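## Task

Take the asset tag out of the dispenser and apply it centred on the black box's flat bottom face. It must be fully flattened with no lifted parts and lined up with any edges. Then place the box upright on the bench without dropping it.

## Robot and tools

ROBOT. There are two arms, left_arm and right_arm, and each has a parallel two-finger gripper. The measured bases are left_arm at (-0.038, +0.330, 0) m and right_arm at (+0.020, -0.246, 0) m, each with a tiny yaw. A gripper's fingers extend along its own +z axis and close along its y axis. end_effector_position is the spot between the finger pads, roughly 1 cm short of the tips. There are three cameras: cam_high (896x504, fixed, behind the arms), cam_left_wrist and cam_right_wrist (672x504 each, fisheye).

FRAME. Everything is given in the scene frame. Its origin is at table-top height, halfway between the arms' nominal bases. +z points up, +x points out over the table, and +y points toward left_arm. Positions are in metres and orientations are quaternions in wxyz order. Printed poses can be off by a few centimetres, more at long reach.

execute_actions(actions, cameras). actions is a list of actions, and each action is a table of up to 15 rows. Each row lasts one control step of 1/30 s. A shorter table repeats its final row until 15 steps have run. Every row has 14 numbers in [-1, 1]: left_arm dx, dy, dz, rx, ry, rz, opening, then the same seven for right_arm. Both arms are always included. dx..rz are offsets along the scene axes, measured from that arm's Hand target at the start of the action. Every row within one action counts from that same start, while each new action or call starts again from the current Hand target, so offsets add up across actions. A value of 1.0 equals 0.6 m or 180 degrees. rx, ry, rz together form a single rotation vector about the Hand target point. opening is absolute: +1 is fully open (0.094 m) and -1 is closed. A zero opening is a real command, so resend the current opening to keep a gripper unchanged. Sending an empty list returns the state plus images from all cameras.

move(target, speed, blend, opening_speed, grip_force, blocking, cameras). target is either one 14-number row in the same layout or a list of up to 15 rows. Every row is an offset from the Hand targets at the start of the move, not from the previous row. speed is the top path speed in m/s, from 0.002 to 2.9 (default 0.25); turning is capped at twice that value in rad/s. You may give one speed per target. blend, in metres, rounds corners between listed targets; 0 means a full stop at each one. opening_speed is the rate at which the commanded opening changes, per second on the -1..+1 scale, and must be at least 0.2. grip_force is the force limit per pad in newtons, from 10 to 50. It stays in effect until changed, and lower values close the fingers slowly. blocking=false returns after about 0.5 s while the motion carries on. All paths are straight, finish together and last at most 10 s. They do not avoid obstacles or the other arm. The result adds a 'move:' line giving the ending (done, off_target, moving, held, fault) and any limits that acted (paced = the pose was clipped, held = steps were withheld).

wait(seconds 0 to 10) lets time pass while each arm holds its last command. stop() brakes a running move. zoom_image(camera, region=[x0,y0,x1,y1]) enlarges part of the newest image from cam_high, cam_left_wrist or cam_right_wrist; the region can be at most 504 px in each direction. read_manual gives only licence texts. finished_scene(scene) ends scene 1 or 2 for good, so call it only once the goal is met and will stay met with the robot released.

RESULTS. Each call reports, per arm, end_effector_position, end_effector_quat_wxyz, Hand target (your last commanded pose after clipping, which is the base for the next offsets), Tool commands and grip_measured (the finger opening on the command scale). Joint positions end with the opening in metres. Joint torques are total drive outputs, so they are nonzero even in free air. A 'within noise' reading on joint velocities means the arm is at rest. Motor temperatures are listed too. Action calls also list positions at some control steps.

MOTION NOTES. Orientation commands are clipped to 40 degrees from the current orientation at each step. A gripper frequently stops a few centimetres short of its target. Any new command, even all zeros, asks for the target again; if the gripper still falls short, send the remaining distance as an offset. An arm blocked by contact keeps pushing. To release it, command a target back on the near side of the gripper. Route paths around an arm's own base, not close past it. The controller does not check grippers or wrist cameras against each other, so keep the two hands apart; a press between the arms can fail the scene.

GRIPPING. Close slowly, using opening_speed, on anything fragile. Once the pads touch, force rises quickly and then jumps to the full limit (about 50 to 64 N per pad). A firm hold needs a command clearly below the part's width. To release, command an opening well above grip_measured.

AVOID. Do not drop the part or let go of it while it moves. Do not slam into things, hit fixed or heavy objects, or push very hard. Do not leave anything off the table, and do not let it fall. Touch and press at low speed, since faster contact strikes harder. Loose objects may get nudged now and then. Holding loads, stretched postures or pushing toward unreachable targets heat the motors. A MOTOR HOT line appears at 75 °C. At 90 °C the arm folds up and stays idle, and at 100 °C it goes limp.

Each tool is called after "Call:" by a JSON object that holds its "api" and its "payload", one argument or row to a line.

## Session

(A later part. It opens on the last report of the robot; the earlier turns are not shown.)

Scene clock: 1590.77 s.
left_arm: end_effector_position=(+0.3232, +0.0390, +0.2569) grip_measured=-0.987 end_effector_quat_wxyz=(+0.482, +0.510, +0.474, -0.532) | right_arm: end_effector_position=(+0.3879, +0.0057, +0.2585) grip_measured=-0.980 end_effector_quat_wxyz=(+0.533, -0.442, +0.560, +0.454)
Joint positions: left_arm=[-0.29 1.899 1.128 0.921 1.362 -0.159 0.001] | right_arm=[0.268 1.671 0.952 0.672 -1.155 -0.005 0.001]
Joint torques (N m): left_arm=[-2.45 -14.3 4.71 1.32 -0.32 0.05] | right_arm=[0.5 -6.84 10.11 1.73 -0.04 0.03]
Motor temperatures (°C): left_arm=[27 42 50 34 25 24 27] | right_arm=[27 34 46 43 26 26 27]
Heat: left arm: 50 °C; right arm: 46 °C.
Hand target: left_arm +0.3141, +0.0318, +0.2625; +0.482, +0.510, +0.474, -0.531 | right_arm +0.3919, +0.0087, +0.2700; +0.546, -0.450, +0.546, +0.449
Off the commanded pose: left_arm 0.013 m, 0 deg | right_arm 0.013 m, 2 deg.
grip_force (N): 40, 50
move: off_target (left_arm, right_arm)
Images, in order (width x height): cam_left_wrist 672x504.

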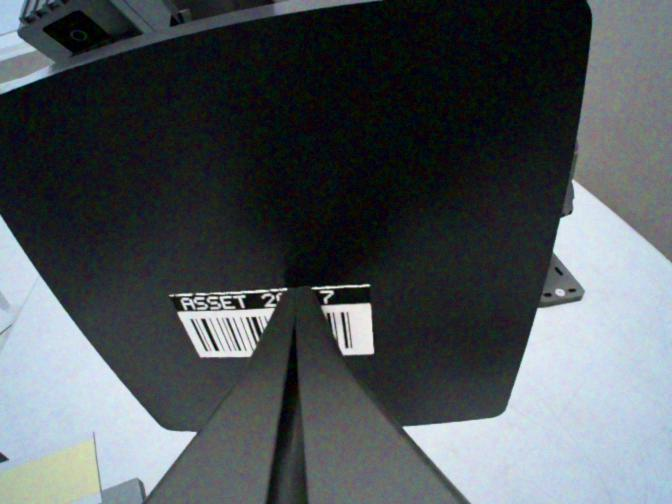

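Call:
{"api": "move", "payload": {
  "target": [
    [0.0044, 0.0195, 0.0003, 0, 0, 0, -1, 0, 0, 0, 0, 0, 0, -1],
    [-0.0167, 0.0242, 0.002, 0, 0, 0, -1, 0, 0, 0, 0, 0, 0, -1],
    [-0.0213, 0.003, 0.0017, 0, 0, 0, -1, 0, 0, 0, 0, 0, 0, -1]
  ],
  "speed": [0.06, 0.06, 0.03],
  "blend": [0.003, 0.0, 0],
  "cameras": ["cam_left_wrist"]
}}

Call:
{"api": "zoom_image", "payload": {
  "camera": "cam_left_wrist",
  "region": [130, 120, 470, 460]
}}

Scene clock: 1600.60 s.
left_arm: end_effector_position=(+0.3099, +0.0407, +0.2593) grip_measured=-0.987 end_effector_quat_wxyz=(+0.482, +0.510, +0.474, -0.532) | right_arm: end_effector_position=(+0.3878, +0.0050, +0.2585) grip_measured=-0.980 end_effector_quat_wxyz=(+0.533, -0.443, +0.560, +0.455)
Joint positions: left_arm=[-0.296 1.85 1.073 0.922 1.357 -0.154 0.001] | right_arm=[0.266 1.671 0.952 0.672 -1.159 -0.005 0.001]
Joint torques (N m): left_arm=[-2.29 -13.53 4.74 1.38 -0.32 0.02] | right_arm=[0.68 -6.87 10.07 1.74 0 0.03]
Heat: left arm: 50 °C; right arm: 46 °C.
Hand target: left_arm +0.3012, +0.0336, +0.2636; +0.482, +0.510, +0.474, -0.531 | right_arm +0.3919, +0.0086, +0.2700; +0.546, -0.450, +0.546, +0.449
Off the commanded pose: left_arm 0.012 m, 0 deg | right_arm 0.013 m, 2 deg.
grip_force (N): 40, 50
move: off_target (left_arm, right_arm)
Images, in order (width x height): cam_left_wrist 672x504.

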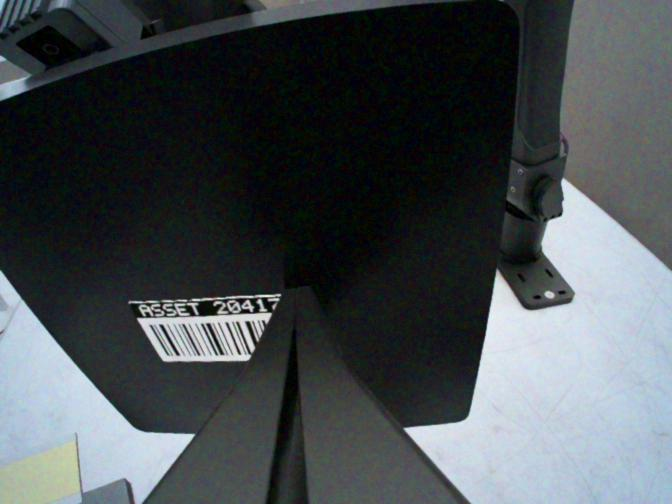

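Scaled by 1.482 from the camera's 672x504 image, which has a finer 960x720 frame.

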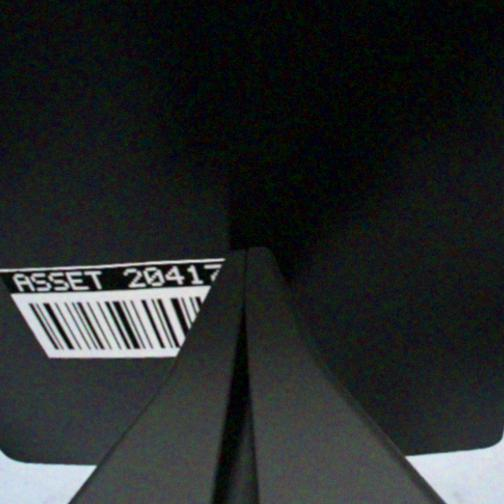

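Call:
{"api": "move", "payload": {
  "target": [
    [0.0044, 0.0195, 0.0003, 0, 0, 0, -1, 0, 0, 0, 0, 0, 0, -1],
    [0.003, 0.0202, -0.0197, 0, 0, 0, -1, 0, 0, 0, 0, 0, 0, -1],
    [-0.0017, -0.001, -0.02, 0, 0, 0, -1, 0, 0, 0, 0, 0, 0, -1]
  ],
  "speed": [0.06, 0.06, 0.03],
  "blend": [0.003, 0.0, 0],
  "cameras": ["cam_left_wrist"]
}}

Call:
{"api": "zoom_image", "payload": {
  "camera": "cam_left_wrist",
  "region": [130, 120, 470, 460]
}}

Scene clock: 1613.60 s.
left_arm: end_effector_position=(+0.3058, +0.0412, +0.2546) grip_measured=-0.987 end_effector_quat_wxyz=(+0.487, +0.514, +0.468, -0.528) | right_arm: end_effector_position=(+0.3877, +0.0050, +0.2585) grip_measured=-0.980 end_effector_quat_wxyz=(+0.533, -0.443, +0.560, +0.455)
Joint positions: left_arm=[-0.297 1.85 1.045 0.961 1.356 -0.147 0.001] | right_arm=[0.266 1.671 0.952 0.672 -1.159 -0.005 0.001]
Joint torques (N m): left_arm=[-2.54 -11.77 4.63 1.41 -0.33 0.08] | right_arm=[0.64 -6.86 10.09 1.73 -0.01 0.03]
Heat: left arm: 49 °C; right arm: 46 °C.
Hand target: left_arm +0.3002, +0.0330, +0.2516; +0.482, +0.510, +0.474, -0.531 | right_arm +0.3919, +0.0086, +0.2700; +0.546, -0.450, +0.546, +0.449
Off the commanded pose: left_arm 0.010 m, 1 deg | right_arm 0.013 m, 2 deg.
grip_force (N): 40, 50
move: off_target (right_arm)
Images, in order (width x height): cam_left_wrist 672x504.

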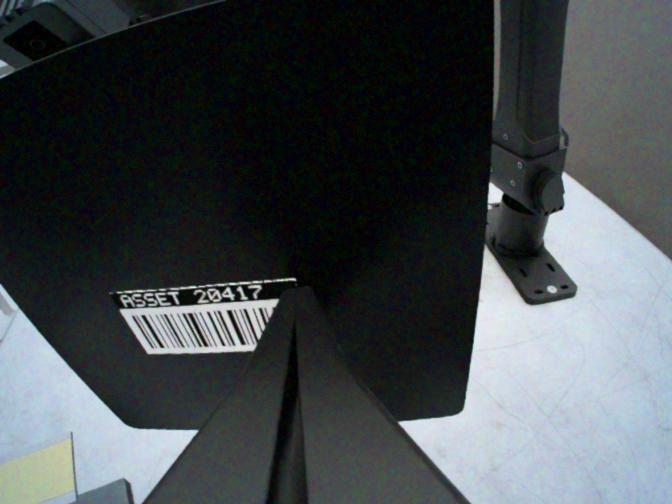

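Scaled by 1.482 from the camera's 672x504 image, which has a finer 960x720 frame.

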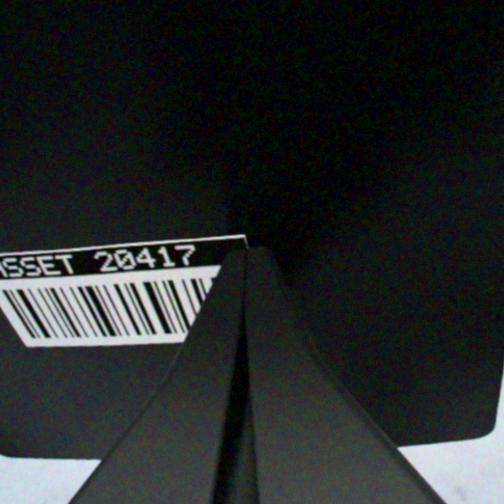

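Call:
{"api": "move", "payload": {
  "target": [
    [0.0044, 0.0195, 0.0003, 0, 0, 0, -1, 0, 0, 0, 0, 0, 0, -1],
    [0.026, 0.015, -0.0148, 0, 0, 0, -1, 0, 0, 0, 0, 0, 0, -1],
    [0.0213, -0.0062, -0.0152, 0, 0, 0, -1, 0, 0, 0, 0, 0, 0, -1]
  ],
  "speed": [0.06, 0.06, 0.03],
  "blend": [0.003, 0.0, 0],
  "cameras": ["cam_left_wrist"]
}}

Call:
{"api": "zoom_image", "payload": {
  "camera": "cam_left_wrist",
  "region": [130, 120, 470, 460]
}}

Scene clock: 1627.10 s.
left_arm: end_effector_position=(+0.3096, +0.0407, +0.2455) grip_measured=-0.987 end_effector_quat_wxyz=(+0.486, +0.512, +0.471, -0.529) | right_arm: end_effector_position=(+0.3877, +0.0050, +0.2585) grip_measured=-0.980 end_effector_quat_wxyz=(+0.533, -0.443, +0.560, +0.455)
Joint positions: left_arm=[-0.296 1.877 1.045 0.979 1.356 -0.144 0.001] | right_arm=[0.266 1.671 0.952 0.672 -1.159 -0.005 0.001]
Joint torques (N m): left_arm=[-2.35 -8.96 8.35 1.38 -0.32 0.09] | right_arm=[0.66 -6.86 10.07 1.76 -0.01 0.02]
Heat: left arm: 48 °C; right arm: 46 °C.
Hand target: left_arm +0.3131, +0.0293, +0.2424; +0.482, +0.510, +0.474, -0.531 | right_arm +0.3919, +0.0086, +0.2700; +0.546, -0.450, +0.546, +0.449
Off the commanded pose: left_arm 0.012 m, 1 deg | right_arm 0.013 m, 2 deg.
grip_force (N): 40, 50
move: off_target (left_arm, right_arm)
Images, in order (width x height): cam_left_wrist 672x504.

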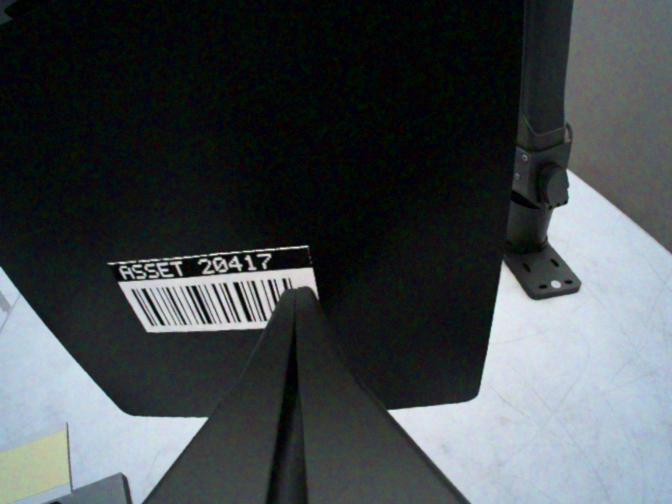

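Scaled by 1.482 from the camera's 672x504 image, which has a finer 960x720 frame.

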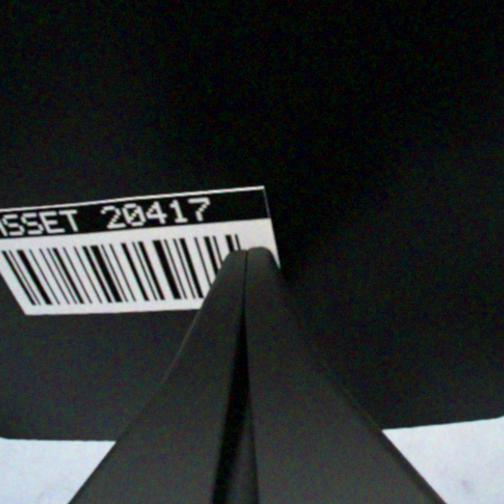

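Call:
{"api": "move", "payload": {
  "target": [
    [0.0044, 0.0195, 0.0003, 0, 0, 0, -1, 0, 0, 0, 0, 0, 0, -1],
    [0.0253, 0.0148, -0.0013, 0, 0, 0, -1, 0, 0, 0, 0, 0, 0, -1],
    [0.0207, -0.0063, -0.0017, 0, 0, 0, -1, 0, 0, 0, 0, 0, 0, -1],
    [0.0253, 0.0148, -0.0013, 0, 0, 0, -1, 0, 0, 0, 0, 0, 0, -1],
    [0.0448, 0.0105, -0.003, 0, 0, 0, -1, 0, 0, 0, 0, 0, 0, -1],
    [0.0402, -0.0107, -0.0033, 0, 0, 0, -1, 0, 0, 0, 0, 0, 0, -1]
  ],
  "speed": [0.06, 0.06, 0.04, 0.06, 0.06, 0.04],
  "blend": [0.003, 0.003, 0, 0.003, 0.003, 0],
  "cameras": ["cam_left_wrist"]
}}

Call:
{"api": "zoom_image", "payload": {
  "camera": "cam_left_wrist",
  "region": [130, 120, 470, 460]
}}

Scene clock: 1643.37 s.
left_arm: end_effector_position=(+0.3329, +0.0357, +0.2439) grip_measured=-0.987 end_effector_quat_wxyz=(+0.487, +0.512, +0.471, -0.528) | right_arm: end_effector_position=(+0.3883, +0.0044, +0.2585) grip_measured=-0.980 end_effector_quat_wxyz=(+0.533, -0.442, +0.560, +0.454)
Joint positions: left_arm=[-0.291 1.958 1.151 0.958 1.359 -0.147 0.001] | right_arm=[0.265 1.671 0.952 0.672 -1.158 -0.005 0.001]
Joint torques (N m): left_arm=[-2.61 -9.68 8.87 1.34 -0.29 0.01] | right_arm=[0.8 -6.83 10.09 1.73 -0.02 0.03]
Heat: left arm: 49 °C; right arm: 46 °C.
Hand target: left_arm +0.3372, +0.0228, +0.2404; +0.482, +0.510, +0.474, -0.531 | right_arm +0.3919, +0.0086, +0.2700; +0.546, -0.450, +0.546, +0.449
Off the commanded pose: left_arm 0.014 m, 1 deg | right_arm 0.013 m, 2 deg.
grip_force (N): 40, 50
move: off_target (left_arm, right_arm)
Images, in order (width x height): cam_left_wrist 672x504.

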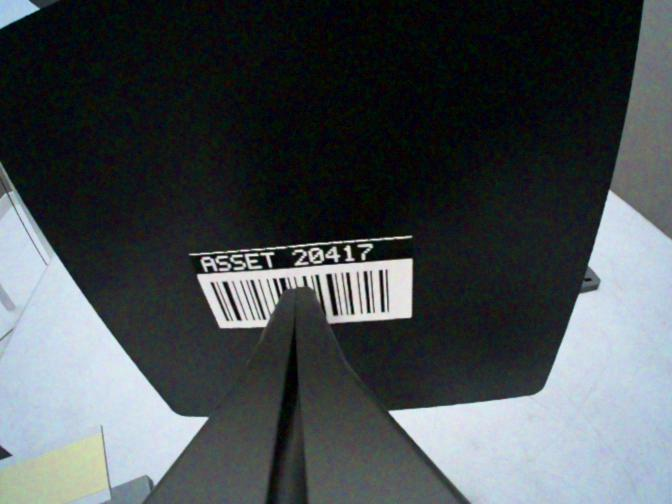

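Scaled by 1.482 from the camera's 672x504 image, which has a finer 960x720 frame.

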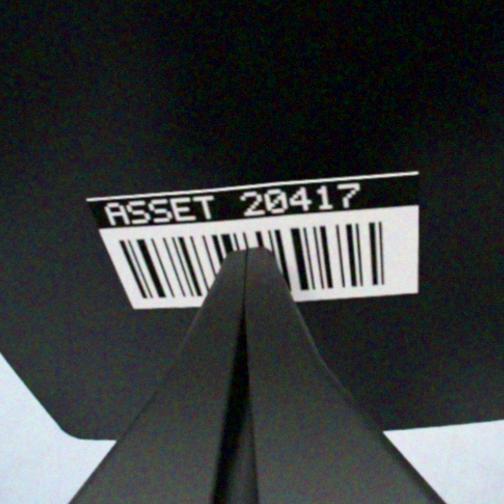

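Call:
{"api": "move", "payload": {
  "target": [
    [0.0044, 0.0195, 0.0003, 0, 0, 0, -1, 0, 0, 0, 0, 0, 0, -1],
    [0.0224, 0.0155, -0.0008, 0, 0, 0, -1, 0, 0, 0, 0, 0, 0, -1],
    [0.0178, -0.0056, -0.0012, 0, 0, 0, -1, 0, 0, 0, 0, 0, 0, -1],
    [0.0224, 0.0155, -0.0008, 0, 0, 0, -1, 0, 0, 0, 0, 0, 0, -1],
    [0.037, 0.0122, -0.002, 0, 0, 0, -1, 0, 0, 0, 0, 0, 0, -1],
    [0.0324, -0.009, -0.0023, 0, 0, 0, -1, 0, 0, 0, 0, 0, 0, -1]
  ],
  "speed": [0.06, 0.06, 0.04, 0.06, 0.06, 0.04],
  "blend": [0.003, 0.003, 0, 0.003, 0.003, 0],
  "cameras": ["cam_left_wrist"]
}}

Call:
{"api": "zoom_image", "payload": {
  "camera": "cam_left_wrist",
  "region": [130, 120, 470, 460]
}}

Scene clock: 1655.93 s.
left_arm: end_effector_position=(+0.3525, +0.0313, +0.2441) grip_measured=-0.987 end_effector_quat_wxyz=(+0.487, +0.513, +0.470, -0.528) | right_arm: end_effector_position=(+0.3895, +0.0038, +0.2585) grip_measured=-0.980 end_effector_quat_wxyz=(+0.535, -0.441, +0.562, +0.452)
Joint positions: left_arm=[-0.288 2.024 1.249 0.929 1.362 -0.148 0.001] | right_arm=[0.263 1.671 0.952 0.672 -1.153 -0.005 0.001]
Joint torques (N m): left_arm=[-2.7 -10.26 8.85 1.36 -0.35 0.09] | right_arm=[0.9 -6.87 10.09 1.73 -0.04 0.03]
Heat: left arm: 50 °C; right arm: 47 °C.
Hand target: left_arm +0.3565, +0.0174, +0.2393; +0.483, +0.510, +0.474, -0.531 | right_arm +0.3919, +0.0087, +0.2700; +0.546, -0.450, +0.546, +0.449
Off the commanded pose: left_arm 0.015 m, 1 deg | right_arm 0.013 m, 2 deg.
grip_force (N): 40, 50
move: off_target (left_arm, right_arm)
Images, in order (width x height): cam_left_wrist 672x504.

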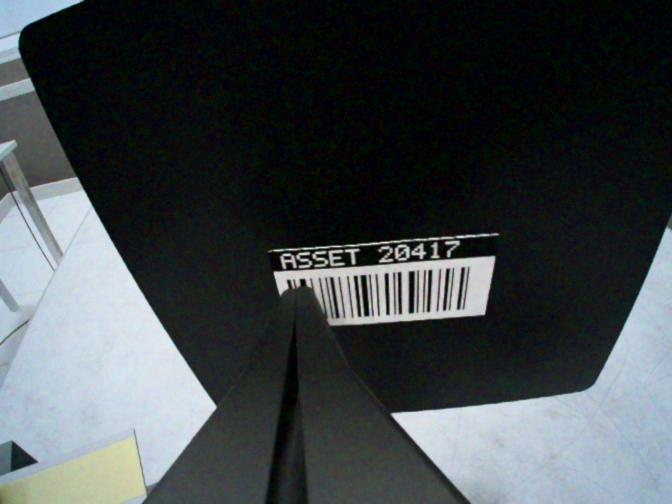

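Scaled by 1.482 from the camera's 672x504 image, which has a finer 960x720 frame.

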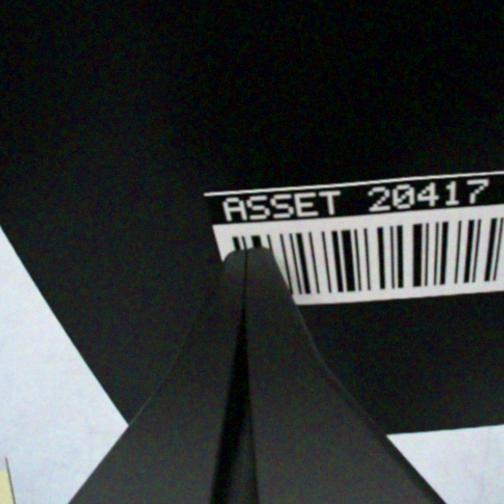

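Call:
{"api": "move", "payload": {
  "target": [
    [0.0044, 0.0195, 0.0003, 0, 0, 0, -1, 0, 0, 0, 0, 0, 0, -1],
    [0.0067, 0.0183, 0.0352, 0, 0, 0, -1, 0, 0, 0, 0, 0, 0, -1],
    [0.002, -0.0028, 0.0348, 0, 0, 0, -1, 0, 0, 0, 0, 0, 0, -1]
  ],
  "speed": [0.06, 0.06, 0.04],
  "blend": [0.003, 0.0, 0],
  "cameras": ["cam_left_wrist"]
}}

Call:
{"api": "zoom_image", "payload": {
  "camera": "cam_left_wrist",
  "region": [130, 120, 470, 460]
}}

Scene clock: 1668.20 s.
left_arm: end_effector_position=(+0.3590, +0.0296, +0.2517) grip_measured=-0.987 end_effector_quat_wxyz=(+0.480, +0.506, +0.480, -0.532) | right_arm: end_effector_position=(+0.3902, +0.0032, +0.2590) grip_measured=-0.980 end_effector_quat_wxyz=(+0.537, -0.440, +0.561, +0.451)
Joint positions: left_arm=[-0.288 2.024 1.295 0.86 1.358 -0.153 0.001] | right_arm=[0.262 1.671 0.952 0.676 -1.151 -0.005 0.001]
Joint torques (N m): left_arm=[-2.88 -12.88 9.1 1.36 -0.28 0.07] | right_arm=[1.09 -6.84 10.09 1.72 -0.1 0.02]
Heat: left arm: 52 °C; right arm: 47 °C.
Hand target: left_arm +0.3578, +0.0158, +0.2601; +0.483, +0.510, +0.474, -0.531 | right_arm +0.3919, +0.0087, +0.2700; +0.546, -0.450, +0.546, +0.449
Off the commanded pose: left_arm 0.016 m, 1 deg | right_arm 0.012 m, 2 deg.
grip_force (N): 40, 50
move: off_target (left_arm, right_arm)
Images, in order (width x height): cam_left_wrist 672x504.

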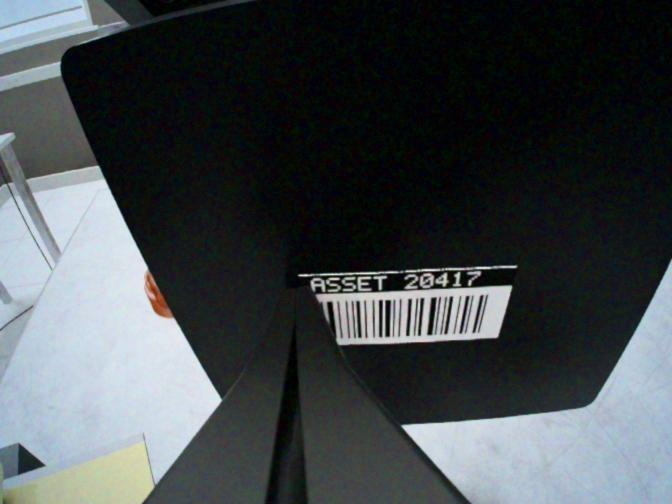

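Scaled by 1.482 from the camera's 672x504 image, which has a finer 960x720 frame.

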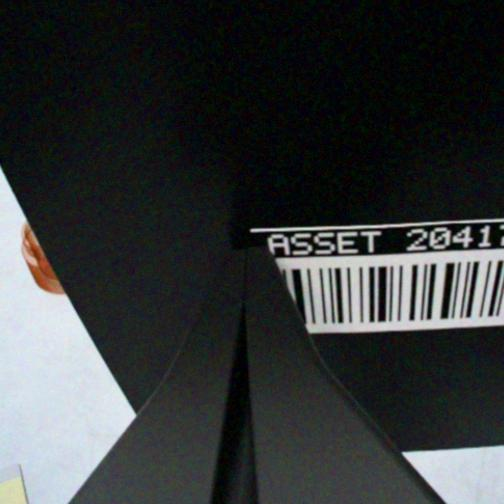

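Call:
{"api": "move", "payload": {
  "target": [
    [0.0044, 0.0195, 0.0003, 0, 0, 0, -1, 0, 0, 0, 0, 0, 0, -1],
    [-0.0227, 0.0255, 0.0092, 0, 0, 0, -1, 0, 0, 0, 0, 0, 0, -1],
    [-0.0273, 0.0043, 0.0088, 0, 0, 0, -1, 0, 0, 0, 0, 0, 0, -1]
  ],
  "speed": [0.06, 0.06, 0.04],
  "blend": [0.003, 0.0, 0],
  "cameras": ["cam_left_wrist"]
}}

Call:
{"api": "zoom_image", "payload": {
  "camera": "cam_left_wrist",
  "region": [130, 120, 470, 460]
}}

Scene clock: 1681.97 s.
left_arm: end_effector_position=(+0.3549, +0.0301, +0.2571) grip_measured=-0.987 end_effector_quat_wxyz=(+0.484, +0.505, +0.480, -0.529) | right_arm: end_effector_position=(+0.3897, +0.0032, +0.2591) grip_measured=-0.980 end_effector_quat_wxyz=(+0.536, -0.441, +0.560, +0.452)
Joint positions: left_arm=[-0.29 1.997 1.276 0.856 1.347 -0.151 0.001] | right_arm=[0.261 1.671 0.952 0.676 -1.155 -0.005 0.001]
Joint torques (N m): left_arm=[-3.23 -15.83 4.85 1.41 -0.22 0] | right_arm=[1.14 -6.82 10.1 1.71 -0.04 0.02]
Heat: left arm: 54 °C; right arm: 47 °C.
Hand target: left_arm +0.3413, +0.0183, +0.2654; +0.482, +0.511, +0.473, -0.531 | right_arm +0.3919, +0.0087, +0.2700; +0.546, -0.450, +0.546, +0.449
Off the commanded pose: left_arm 0.020 m, 1 deg | right_arm 0.012 m, 2 deg.
grip_force (N): 40, 50
move: off_target (left_arm, right_arm)
Images, in order (width x height): cam_left_wrist 672x504.

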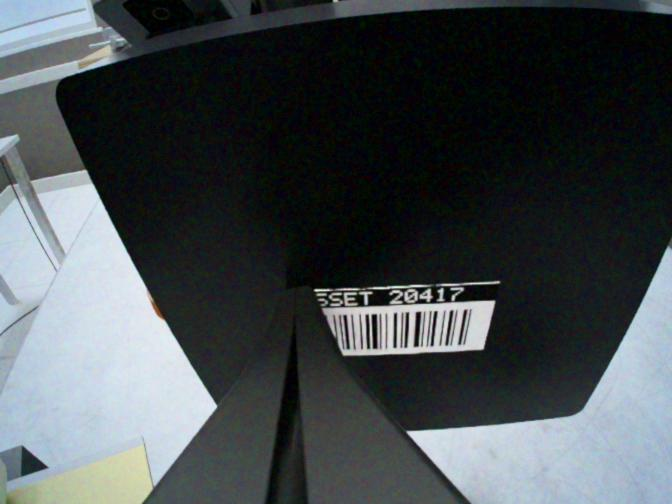

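Scaled by 1.482 from the camera's 672x504 image, which has a finer 960x720 frame.

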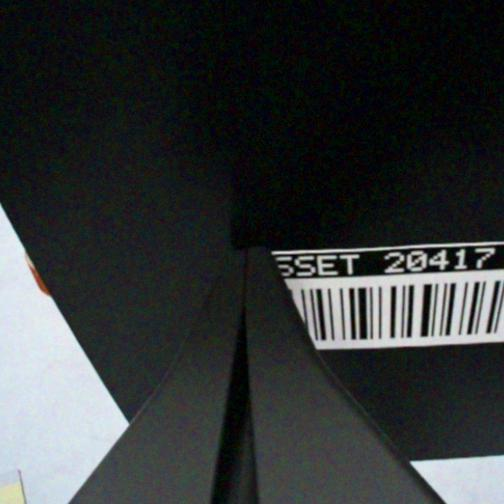

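Call:
{"api": "move", "payload": {
  "target": [
    [0.0044, 0.0195, 0.0003, 0, 0, 0, -1, 0, 0, 0, 0, 0, 0, -1],
    [-0.0118, 0.0231, 0.0017, 0, 0, 0, -1, 0, 0, 0, 0, 0, 0, -1],
    [-0.0165, 0.003, 0.0013, 0, 0, 0, -1, 0, 0, 0, 0, 0, 0, -1],
    [-0.0118, 0.0231, 0.0017, 0, 0, 0, -1, 0, 0, 0, 0, 0, 0, -1],
    [-0.0232, 0.0256, 0.0025, 0, 0, 0, -1, 0, 0, 0, 0, 0, 0, -1],
    [-0.0279, 0.0055, 0.0021, 0, 0, 0, -1, 0, 0, 0, 0, 0, 0, -1]
  ],
  "speed": [0.06, 0.06, 0.04, 0.06, 0.06, 0.04],
  "blend": [0.003, 0.0, 0, 0.003, 0.0, 0],
  "cameras": ["cam_left_wrist"]
}}

Call:
{"api": "zoom_image", "payload": {
  "camera": "cam_left_wrist",
  "region": [130, 120, 470, 460]
}}

Scene clock: 1696.53 s.
left_arm: end_effector_position=(+0.3394, +0.0333, +0.2584) grip_measured=-0.987 end_effector_quat_wxyz=(+0.484, +0.503, +0.482, -0.529) | right_arm: end_effector_position=(+0.3881, +0.0040, +0.2591) grip_measured=-0.980 end_effector_quat_wxyz=(+0.534, -0.443, +0.558, +0.454)
Joint positions: left_arm=[-0.294 1.937 1.199 0.863 1.34 -0.146 0.001] | right_arm=[0.263 1.671 0.952 0.676 -1.162 -0.005 0.001]
Joint torques (N m): left_arm=[-3.44 -15.2 4.72 1.55 -0.24 0.05] | right_arm=[0.98 -6.82 10.03 1.7 0.02 0.03]
Heat: left arm: 51 °C; right arm: 47 °C.
Hand target: left_arm +0.3247, +0.0216, +0.2665; +0.482, +0.510, +0.474, -0.531 | right_arm +0.3919, +0.0087, +0.2700; +0.546, -0.450, +0.546, +0.449
Off the commanded pose: left_arm 0.021 m, 1 deg | right_arm 0.012 m, 2 deg.
grip_force (N): 40, 50
move: off_target (left_arm, right_arm)
Images, in order (width x height): cam_left_wrist 672x504.

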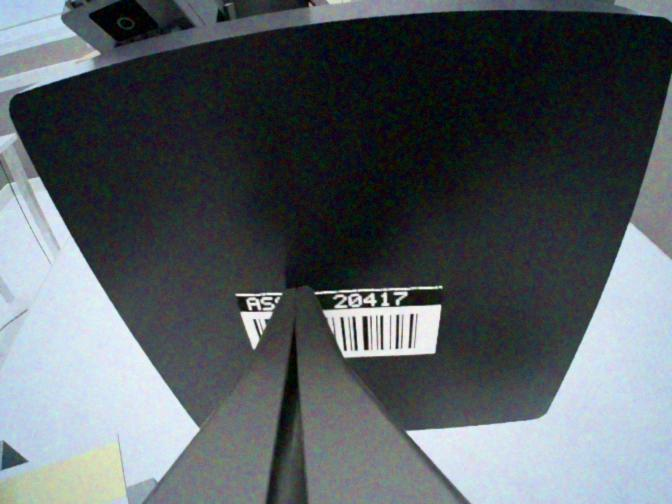

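Scaled by 1.482 from the camera's 672x504 image, which has a finer 960x720 frame.

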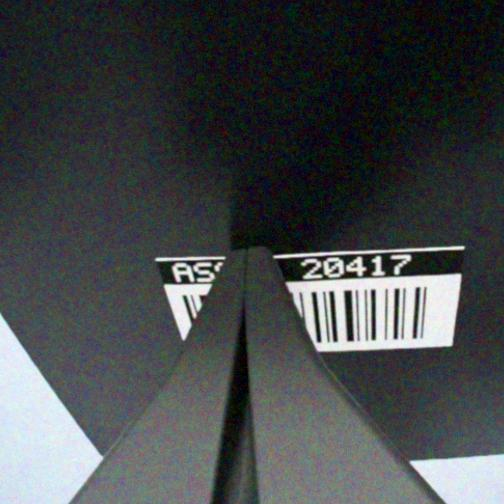

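Call:
{"api": "move", "payload": {
  "target": [0.025, 0.11, 0.004, 0, 0, 0, -1, 0, 0, 0, 0, 0, 0, -1],
  "speed": 0.1,
  "cameras": ["cam_left_wrist", "cam_high"]
}}

Call:
{"api": "zoom_image", "payload": {
  "camera": "cam_left_wrist",
  "region": [180, 120, 430, 330]
}}

Scene clock: 1714.90 s.
left_arm: end_effector_position=(+0.3447, +0.0870, +0.2720) grip_measured=-0.987 end_effector_quat_wxyz=(+0.489, +0.513, +0.471, -0.525) | right_arm: end_effector_position=(+0.3879, +0.0050, +0.2591) grip_measured=-0.980 end_effector_quat_wxyz=(+0.534, -0.443, +0.559, +0.454)
Joint positions: left_arm=[-0.16 1.937 1.19 1.094 1.482 -0.337 0.001] | right_arm=[0.266 1.671 0.952 0.676 -1.159 -0.005 0.001]
Joint torques (N m): left_arm=[-0.05 -12.64 4.22 1.36 -0.12 -0.14] | right_arm=[0.65 -6.82 10.11 1.7 -0.01 0.02]
Heat: left arm: 50 °C; right arm: 47 °C.
Hand target: left_arm +0.3396, +0.0876, +0.2689; +0.482, +0.510, +0.474, -0.531 | right_arm +0.3919, +0.0087, +0.2700; +0.546, -0.450, +0.546, +0.449
Off the commanded pose: left_arm 0.006 m, 1 deg | right_arm 0.012 m, 2 deg.
grip_force (N): 40, 50
move: off_target (right_arm)
Images, in order (width x height): cam_high 896x504, cam_left_wrist 672x504.

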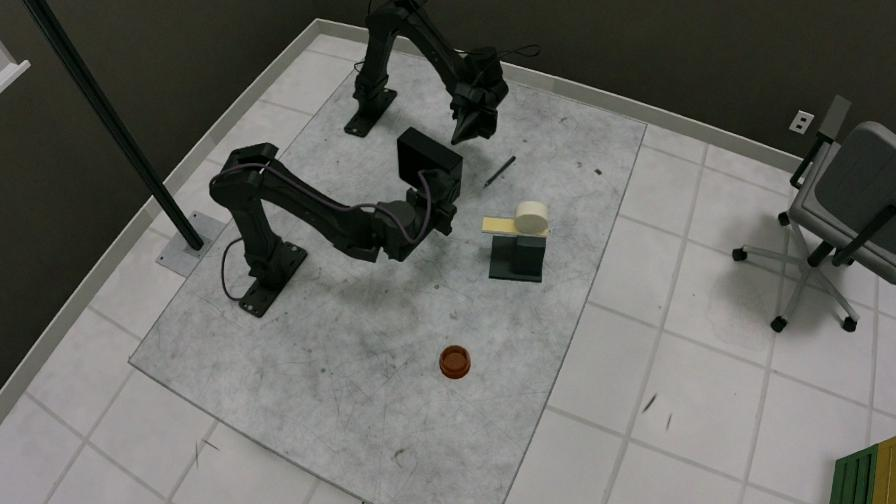

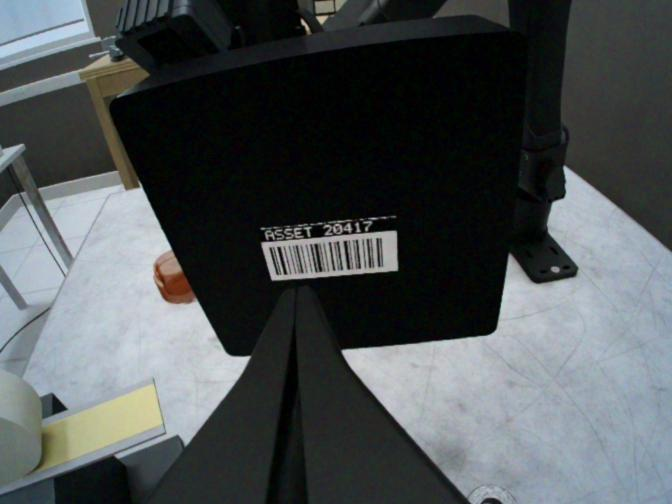

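Scaled by 2.016 from the camera's 672x504 image, which has a finer 960x720 frame.

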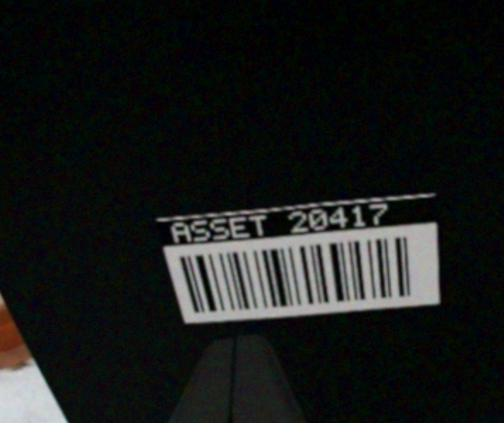

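Call:
{"api": "move", "payload": {
  "target": [
    [-0.1, 0.103, 0, 0, 0, 0.15, -1, 0, 0, 0, 0, 0, 0, -1],
    [-0.2, 0.012, -0.008, 0, 0, 0.3, -1, 0, 0, 0, 0, 0, 0, -1]
  ],
  "speed": 0.12,
  "blend": [0.03, 0],
  "cameras": ["cam_left_wrist", "cam_high"]
}}

Call:
{"api": "zoom_image", "payload": {
  "camera": "cam_left_wrist",
  "region": [220, 120, 520, 400]
}}

Scene clock: 1743.37 s.
left_arm: end_effector_position=(+0.2221, +0.0922, +0.2744) grip_measured=-0.987 end_effector_quat_wxyz=(+0.677, +0.237, +0.646, -0.262) | right_arm: end_effector_position=(+0.3879, +0.0050, +0.2591) grip_measured=-0.980 end_effector_quat_wxyz=(+0.534, -0.443, +0.559, +0.454)
Joint positions: left_arm=[-0.769 0.913 0.406 0.56 -0.05 -0.015 0.001] | right_arm=[0.266 1.671 0.952 0.676 -1.159 -0.005 0.001]
Joint torques (N m): left_arm=[-0.57 -3.67 5.56 2.06 -0.11 0.06] | right_arm=[0.7 -6.76 10.1 1.7 0 0.02]
Heat: left arm: 48 °C; right arm: 48 °C.
Hand target: left_arm +0.2196, +0.0948, +0.2641; +0.671, +0.240, +0.654, -0.255 | right_arm +0.3919, +0.0087, +0.2700; +0.546, -0.450, +0.546, +0.449
Off the commanded pose: left_arm 0.011 m, 1 deg | right_arm 0.012 m, 2 deg.
grip_force (N): 40, 50
move: off_target (left_arm, right_arm)
Images, in order (width x height): cam_high 896x504, cam_left_wrist 672x504.

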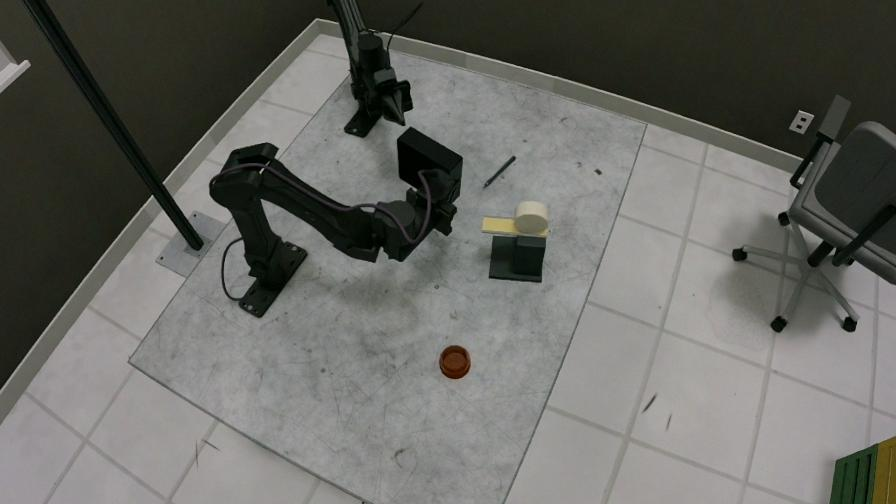

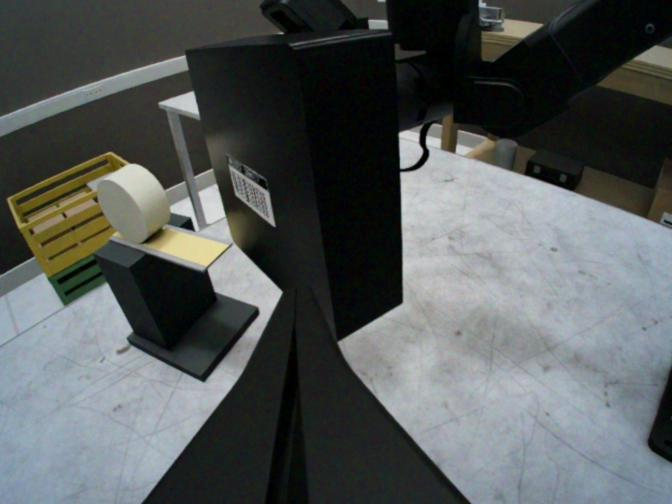

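Scaled by 1.680 from the camera's 672x504 image, which has a finer 960x720 frame.

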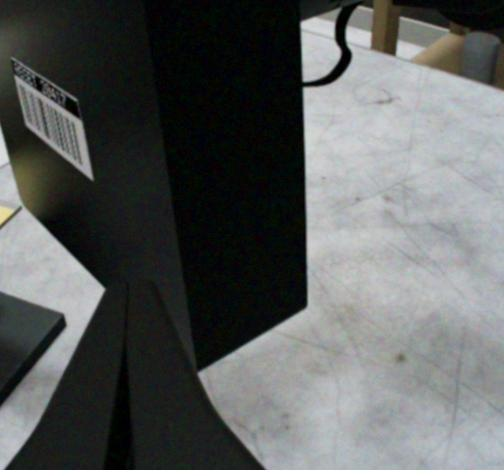

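Call:
{"api": "zoom_image", "payload": {
  "camera": "cam_left_wrist",
  "region": [210, 135, 300, 245]
}}

Scaled by 4.582 from the camera's 672x504 image, which has a finer 960x720 frame.

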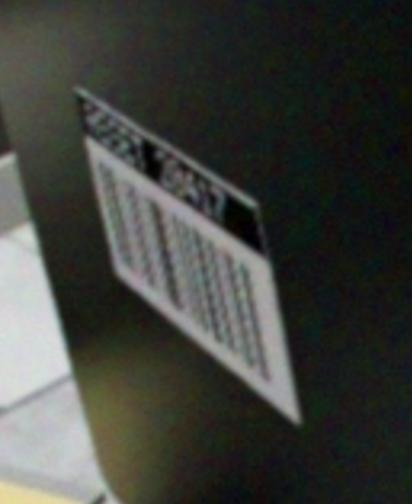

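Call:
{"api": "move", "payload": {
  "target": [
    [-0.033, 0.28, 0.06, 0, 0, 0, -1, 0, 0, 0, 0, 0, 0, -1],
    [-0.033, 0.28, 0.06, 0, 0, 0, -1, -0.0532, -0.3478, -0.0833, -0.4167, 0.298, -0.2126, -1]
  ],
  "speed": [0.2, 0.15],
  "blend": [0.03, 0],
  "cameras": ["all"]
}}

Scene clock: 1782.20 s.
left_arm: end_effector_position=(+0.2019, +0.2644, +0.2861) grip_measured=-0.987 end_effector_quat_wxyz=(+0.665, +0.230, +0.662, -0.258) | right_arm: end_effector_position=(+0.3647, -0.2017, +0.2176) grip_measured=-0.980 end_effector_quat_wxyz=(+0.070, -0.259, +0.963, -0.009)
Joint positions: left_arm=[0.455 0.534 0.401 0.176 1.157 -0.075 0.001] | right_arm=[0.174 1.784 1.904 -1.549 -0.002 -0.4 0.001]
Joint torques (N m): left_arm=[0.24 0.79 10.43 1.76 0.09 -0.14] | right_arm=[0.64 -8.81 5.71 0.53 -0.04 0.1]
Motor temperatures (°C): left_arm=[27 35 49 35 25 24 27] | right_arm=[27 34 47 40 26 26 27]
Heat: left arm: 49 °C; right arm: 47 °C.
Hand target: left_arm +0.1998, +0.2628, +0.3002; +0.671, +0.240, +0.654, -0.254 | right_arm +0.3600, -0.2000, +0.2201; +0.000, -0.258, +0.966, +0.001
Off the commanded pose: left_arm 0.014 m, 2 deg | right_arm 0.006 m, 8 deg.
joint sent to its limit (right arm) — joint 4 (wrist pitch), lower limit. The joint targets are off in orientation, not in position.
grip_force (N): 40, 50
move: off_target (left_arm, right_arm)

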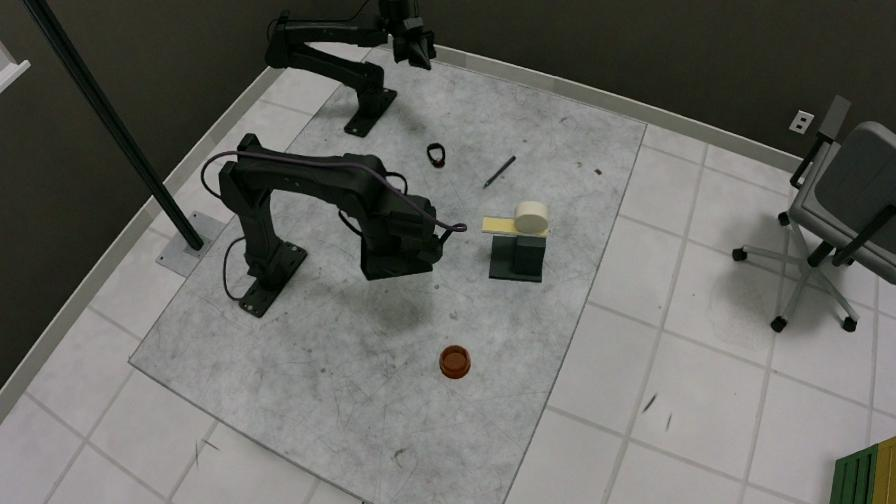

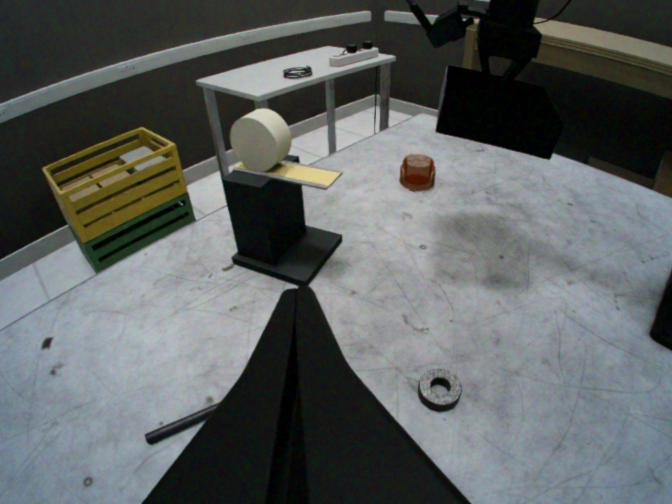

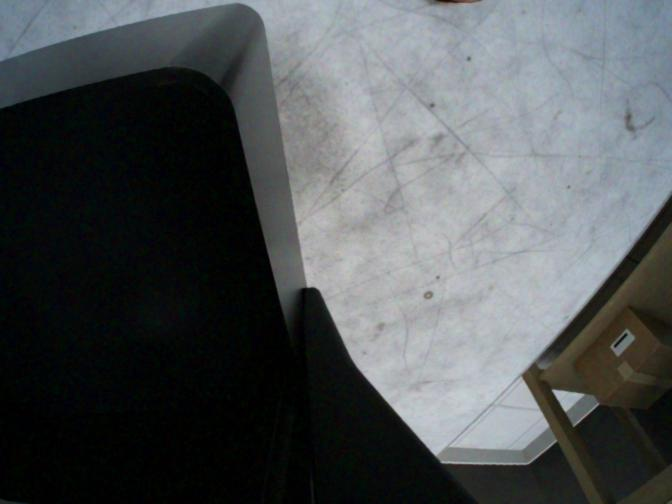

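Call:
{"api": "move", "payload": {
  "target": [0, 0, 0, 0, 0, 0, -1, 0.0133, -0.033, -0.225, 0, 0, 0, -1],
  "speed": 0.12,
  "cameras": ["cam_left_wrist", "cam_right_wrist"]
}}

Call:
{"api": "zoom_image", "payload": {
  "camera": "cam_left_wrist",
  "region": [380, 60, 620, 260]
}}

Scene clock: 1790.10 s.
left_arm: end_effector_position=(+0.2019, +0.2644, +0.2861) grip_measured=-0.987 end_effector_quat_wxyz=(+0.665, +0.230, +0.662, -0.258) | right_arm: end_effector_position=(+0.3653, -0.2181, +0.0868) grip_measured=-0.980 end_effector_quat_wxyz=(-0.003, -0.257, +0.966, +0.001)
Joint positions: left_arm=[0.455 0.534 0.401 0.176 1.157 -0.075 0.001] | right_arm=[0.127 1.871 1.497 -1.204 0 -0.443 0.001]
Joint torques (N m): left_arm=[0.13 0.59 10.44 1.74 0.08 -0.1] | right_arm=[-0.49 -8.43 6.08 0.43 0 -0.1]
Heat: left arm: 51 °C; right arm: 45 °C.
Hand target: left_arm +0.1998, +0.2628, +0.3002; +0.671, +0.240, +0.654, -0.254 | right_arm +0.3678, -0.2198, +0.0850; +0.000, -0.258, +0.966, +0.001
Off the commanded pose: left_arm 0.014 m, 2 deg | right_arm 0.004 m, 0 deg.
grip_force (N): 40, 50
move: off_target (left_arm)
Images, in order (width x height): cam_left_wrist 672x504, cam_right_wrist 672x504.

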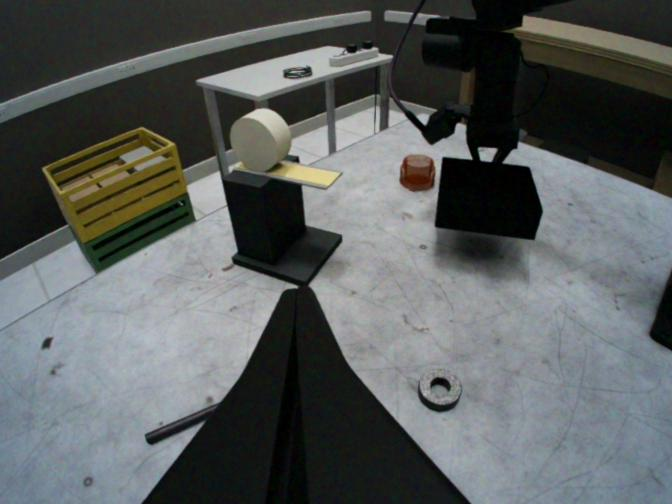

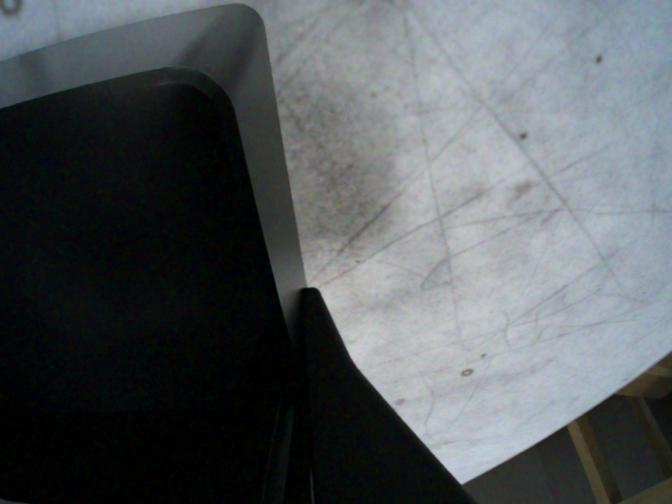

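Scaled by 2.100 from the camera's 672x504 image, which has a finer 960x720 frame.

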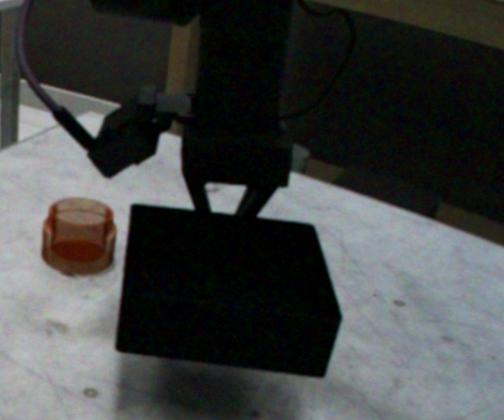

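Call:
{"api": "move", "payload": {
  "target": [
    [0, 0, 0, 0, 0, 0, -1, 0, 0, -0.08, 0, 0, 0, -1],
    [0, 0, 0, 0, 0, 0, -1, 0, 0, -0.1058, 0, 0, 0, -1]
  ],
  "speed": [0.08, 0.02],
  "blend": [0.003, 0],
  "cameras": ["cam_left_wrist", "cam_right_wrist"]
}}

Call:
{"api": "zoom_image", "payload": {
  "camera": "cam_left_wrist",
  "region": [380, 100, 620, 300]
}}

Scene clock: 1809.80 s.
left_arm: end_effector_position=(+0.2019, +0.2644, +0.2861) grip_measured=-0.987 end_effector_quat_wxyz=(+0.665, +0.230, +0.662, -0.258) | right_arm: end_effector_position=(+0.3672, -0.2179, +0.0260) grip_measured=-0.980 end_effector_quat_wxyz=(+0.001, -0.258, +0.966, +0.000)
Joint positions: left_arm=[0.455 0.534 0.401 0.176 1.157 -0.075 0.001] | right_arm=[0.127 1.926 1.323 -0.966 0 -0.444 0.001]
Joint torques (N m): left_arm=[0.32 0.69 10.39 1.74 0.09 -0.09] | right_arm=[-0.54 -8.16 5.5 0.49 -0.01 -0.1]
Heat: left arm: 52 °C; right arm: 43 °C.
Hand target: left_arm +0.1998, +0.2628, +0.3002; +0.671, +0.240, +0.654, -0.254 | right_arm +0.3679, -0.2198, +0.0215; +0.000, -0.258, +0.966, +0.001
Off the commanded pose: left_arm 0.014 m, 2 deg | right_arm 0.005 m, 0 deg.
grip_force (N): 40, 50
move: off_target (left_arm)
Images, in order (width x height): cam_left_wrist 672x504, cam_right_wrist 672x504.

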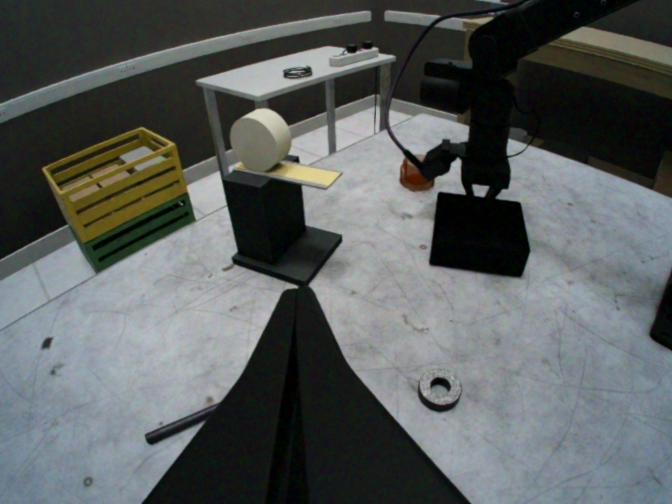

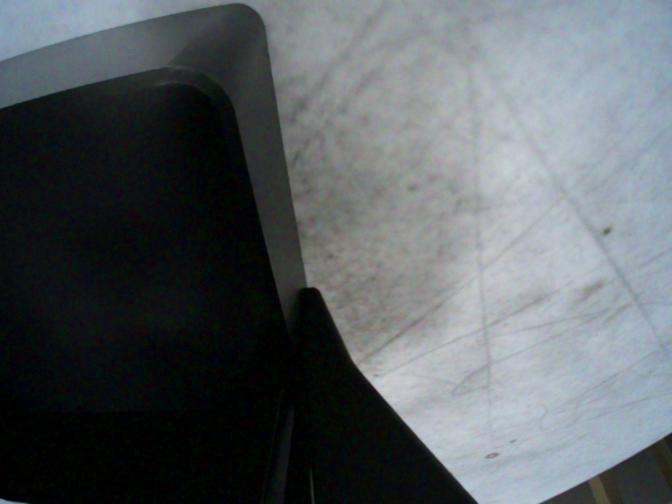

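Scaled by 2.100 from the camera's 672x504 image, which has a finer 960x720 frame.

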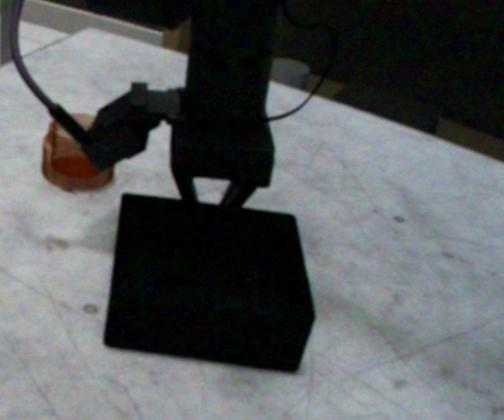

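Call:
{"api": "move", "payload": {
  "target": [0, 0, 0, 0, 0, 0, -1, 0, 0, -0.007, 0, 0, 0, -1],
  "speed": 0.02
}}

Scene clock: 1814.60 s.
left_arm: end_effector_position=(+0.2019, +0.2644, +0.2861) grip_measured=-0.987 end_effector_quat_wxyz=(+0.665, +0.230, +0.662, -0.258) | right_arm: end_effector_position=(+0.3673, -0.2179, +0.0236) grip_measured=-0.980 end_effector_quat_wxyz=(+0.002, -0.258, +0.966, +0.000)
Joint positions: left_arm=[0.455 0.534 0.401 0.176 1.157 -0.075 0.001] | right_arm=[0.127 1.928 1.316 -0.955 0 -0.444 0.001]
Joint torques (N m): left_arm=[-0.06 0.5 10.26 1.79 0.05 -0.11] | right_arm=[-0.55 -7.8 5.22 0.53 0 -0.11]
Motor temperatures (°C): left_arm=[27 33 53 34 25 24 27] | right_arm=[27 34 42 37 26 26 27]
Heat: left arm: 53 °C; right arm: 42 °C.
Hand target: left_arm +0.1998, +0.2628, +0.3002; +0.671, +0.240, +0.654, -0.254 | right_arm +0.3678, -0.2198, +0.0172; +0.000, -0.258, +0.966, +0.001
Off the commanded pose: left_arm 0.014 m, 2 deg | right_arm 0.007 m, 0 deg.
grip_force (N): 40, 50
move: off_target (left_arm)

Call:
{"api": "move", "payload": {
  "target": [0, 0, 0, 0, 0, 0, -1, 0, 0, -0.0035, 0, 0, 0, -1],
  "speed": 0.02
}}

Scene clock: 1822.07 s.
left_arm: end_effector_position=(+0.2019, +0.2644, +0.2861) grip_measured=-0.987 end_effector_quat_wxyz=(+0.665, +0.230, +0.662, -0.258) | right_arm: end_effector_position=(+0.3674, -0.2179, +0.0236) grip_measured=-0.980 end_effector_quat_wxyz=(+0.002, -0.258, +0.966, +0.000)
Joint positions: left_arm=[0.455 0.534 0.401 0.176 1.157 -0.075 0.001] | right_arm=[0.127 1.928 1.316 -0.954 0 -0.444 0.001]
Joint torques (N m): left_arm=[0.16 0.66 10.25 1.78 0.08 -0.11] | right_arm=[-0.49 -7.58 4.75 0.61 -0.03 -0.11]
Heat: left arm: 53 °C; right arm: 42 °C.
Hand target: left_arm +0.1998, +0.2628, +0.3002; +0.671, +0.240, +0.654, -0.254 | right_arm +0.3679, -0.2198, +0.0151; +0.000, -0.258, +0.966, +0.001
Off the commanded pose: left_arm 0.014 m, 2 deg | right_arm 0.009 m, 0 deg.
grip_force (N): 40, 50
move: off_target (left_arm)


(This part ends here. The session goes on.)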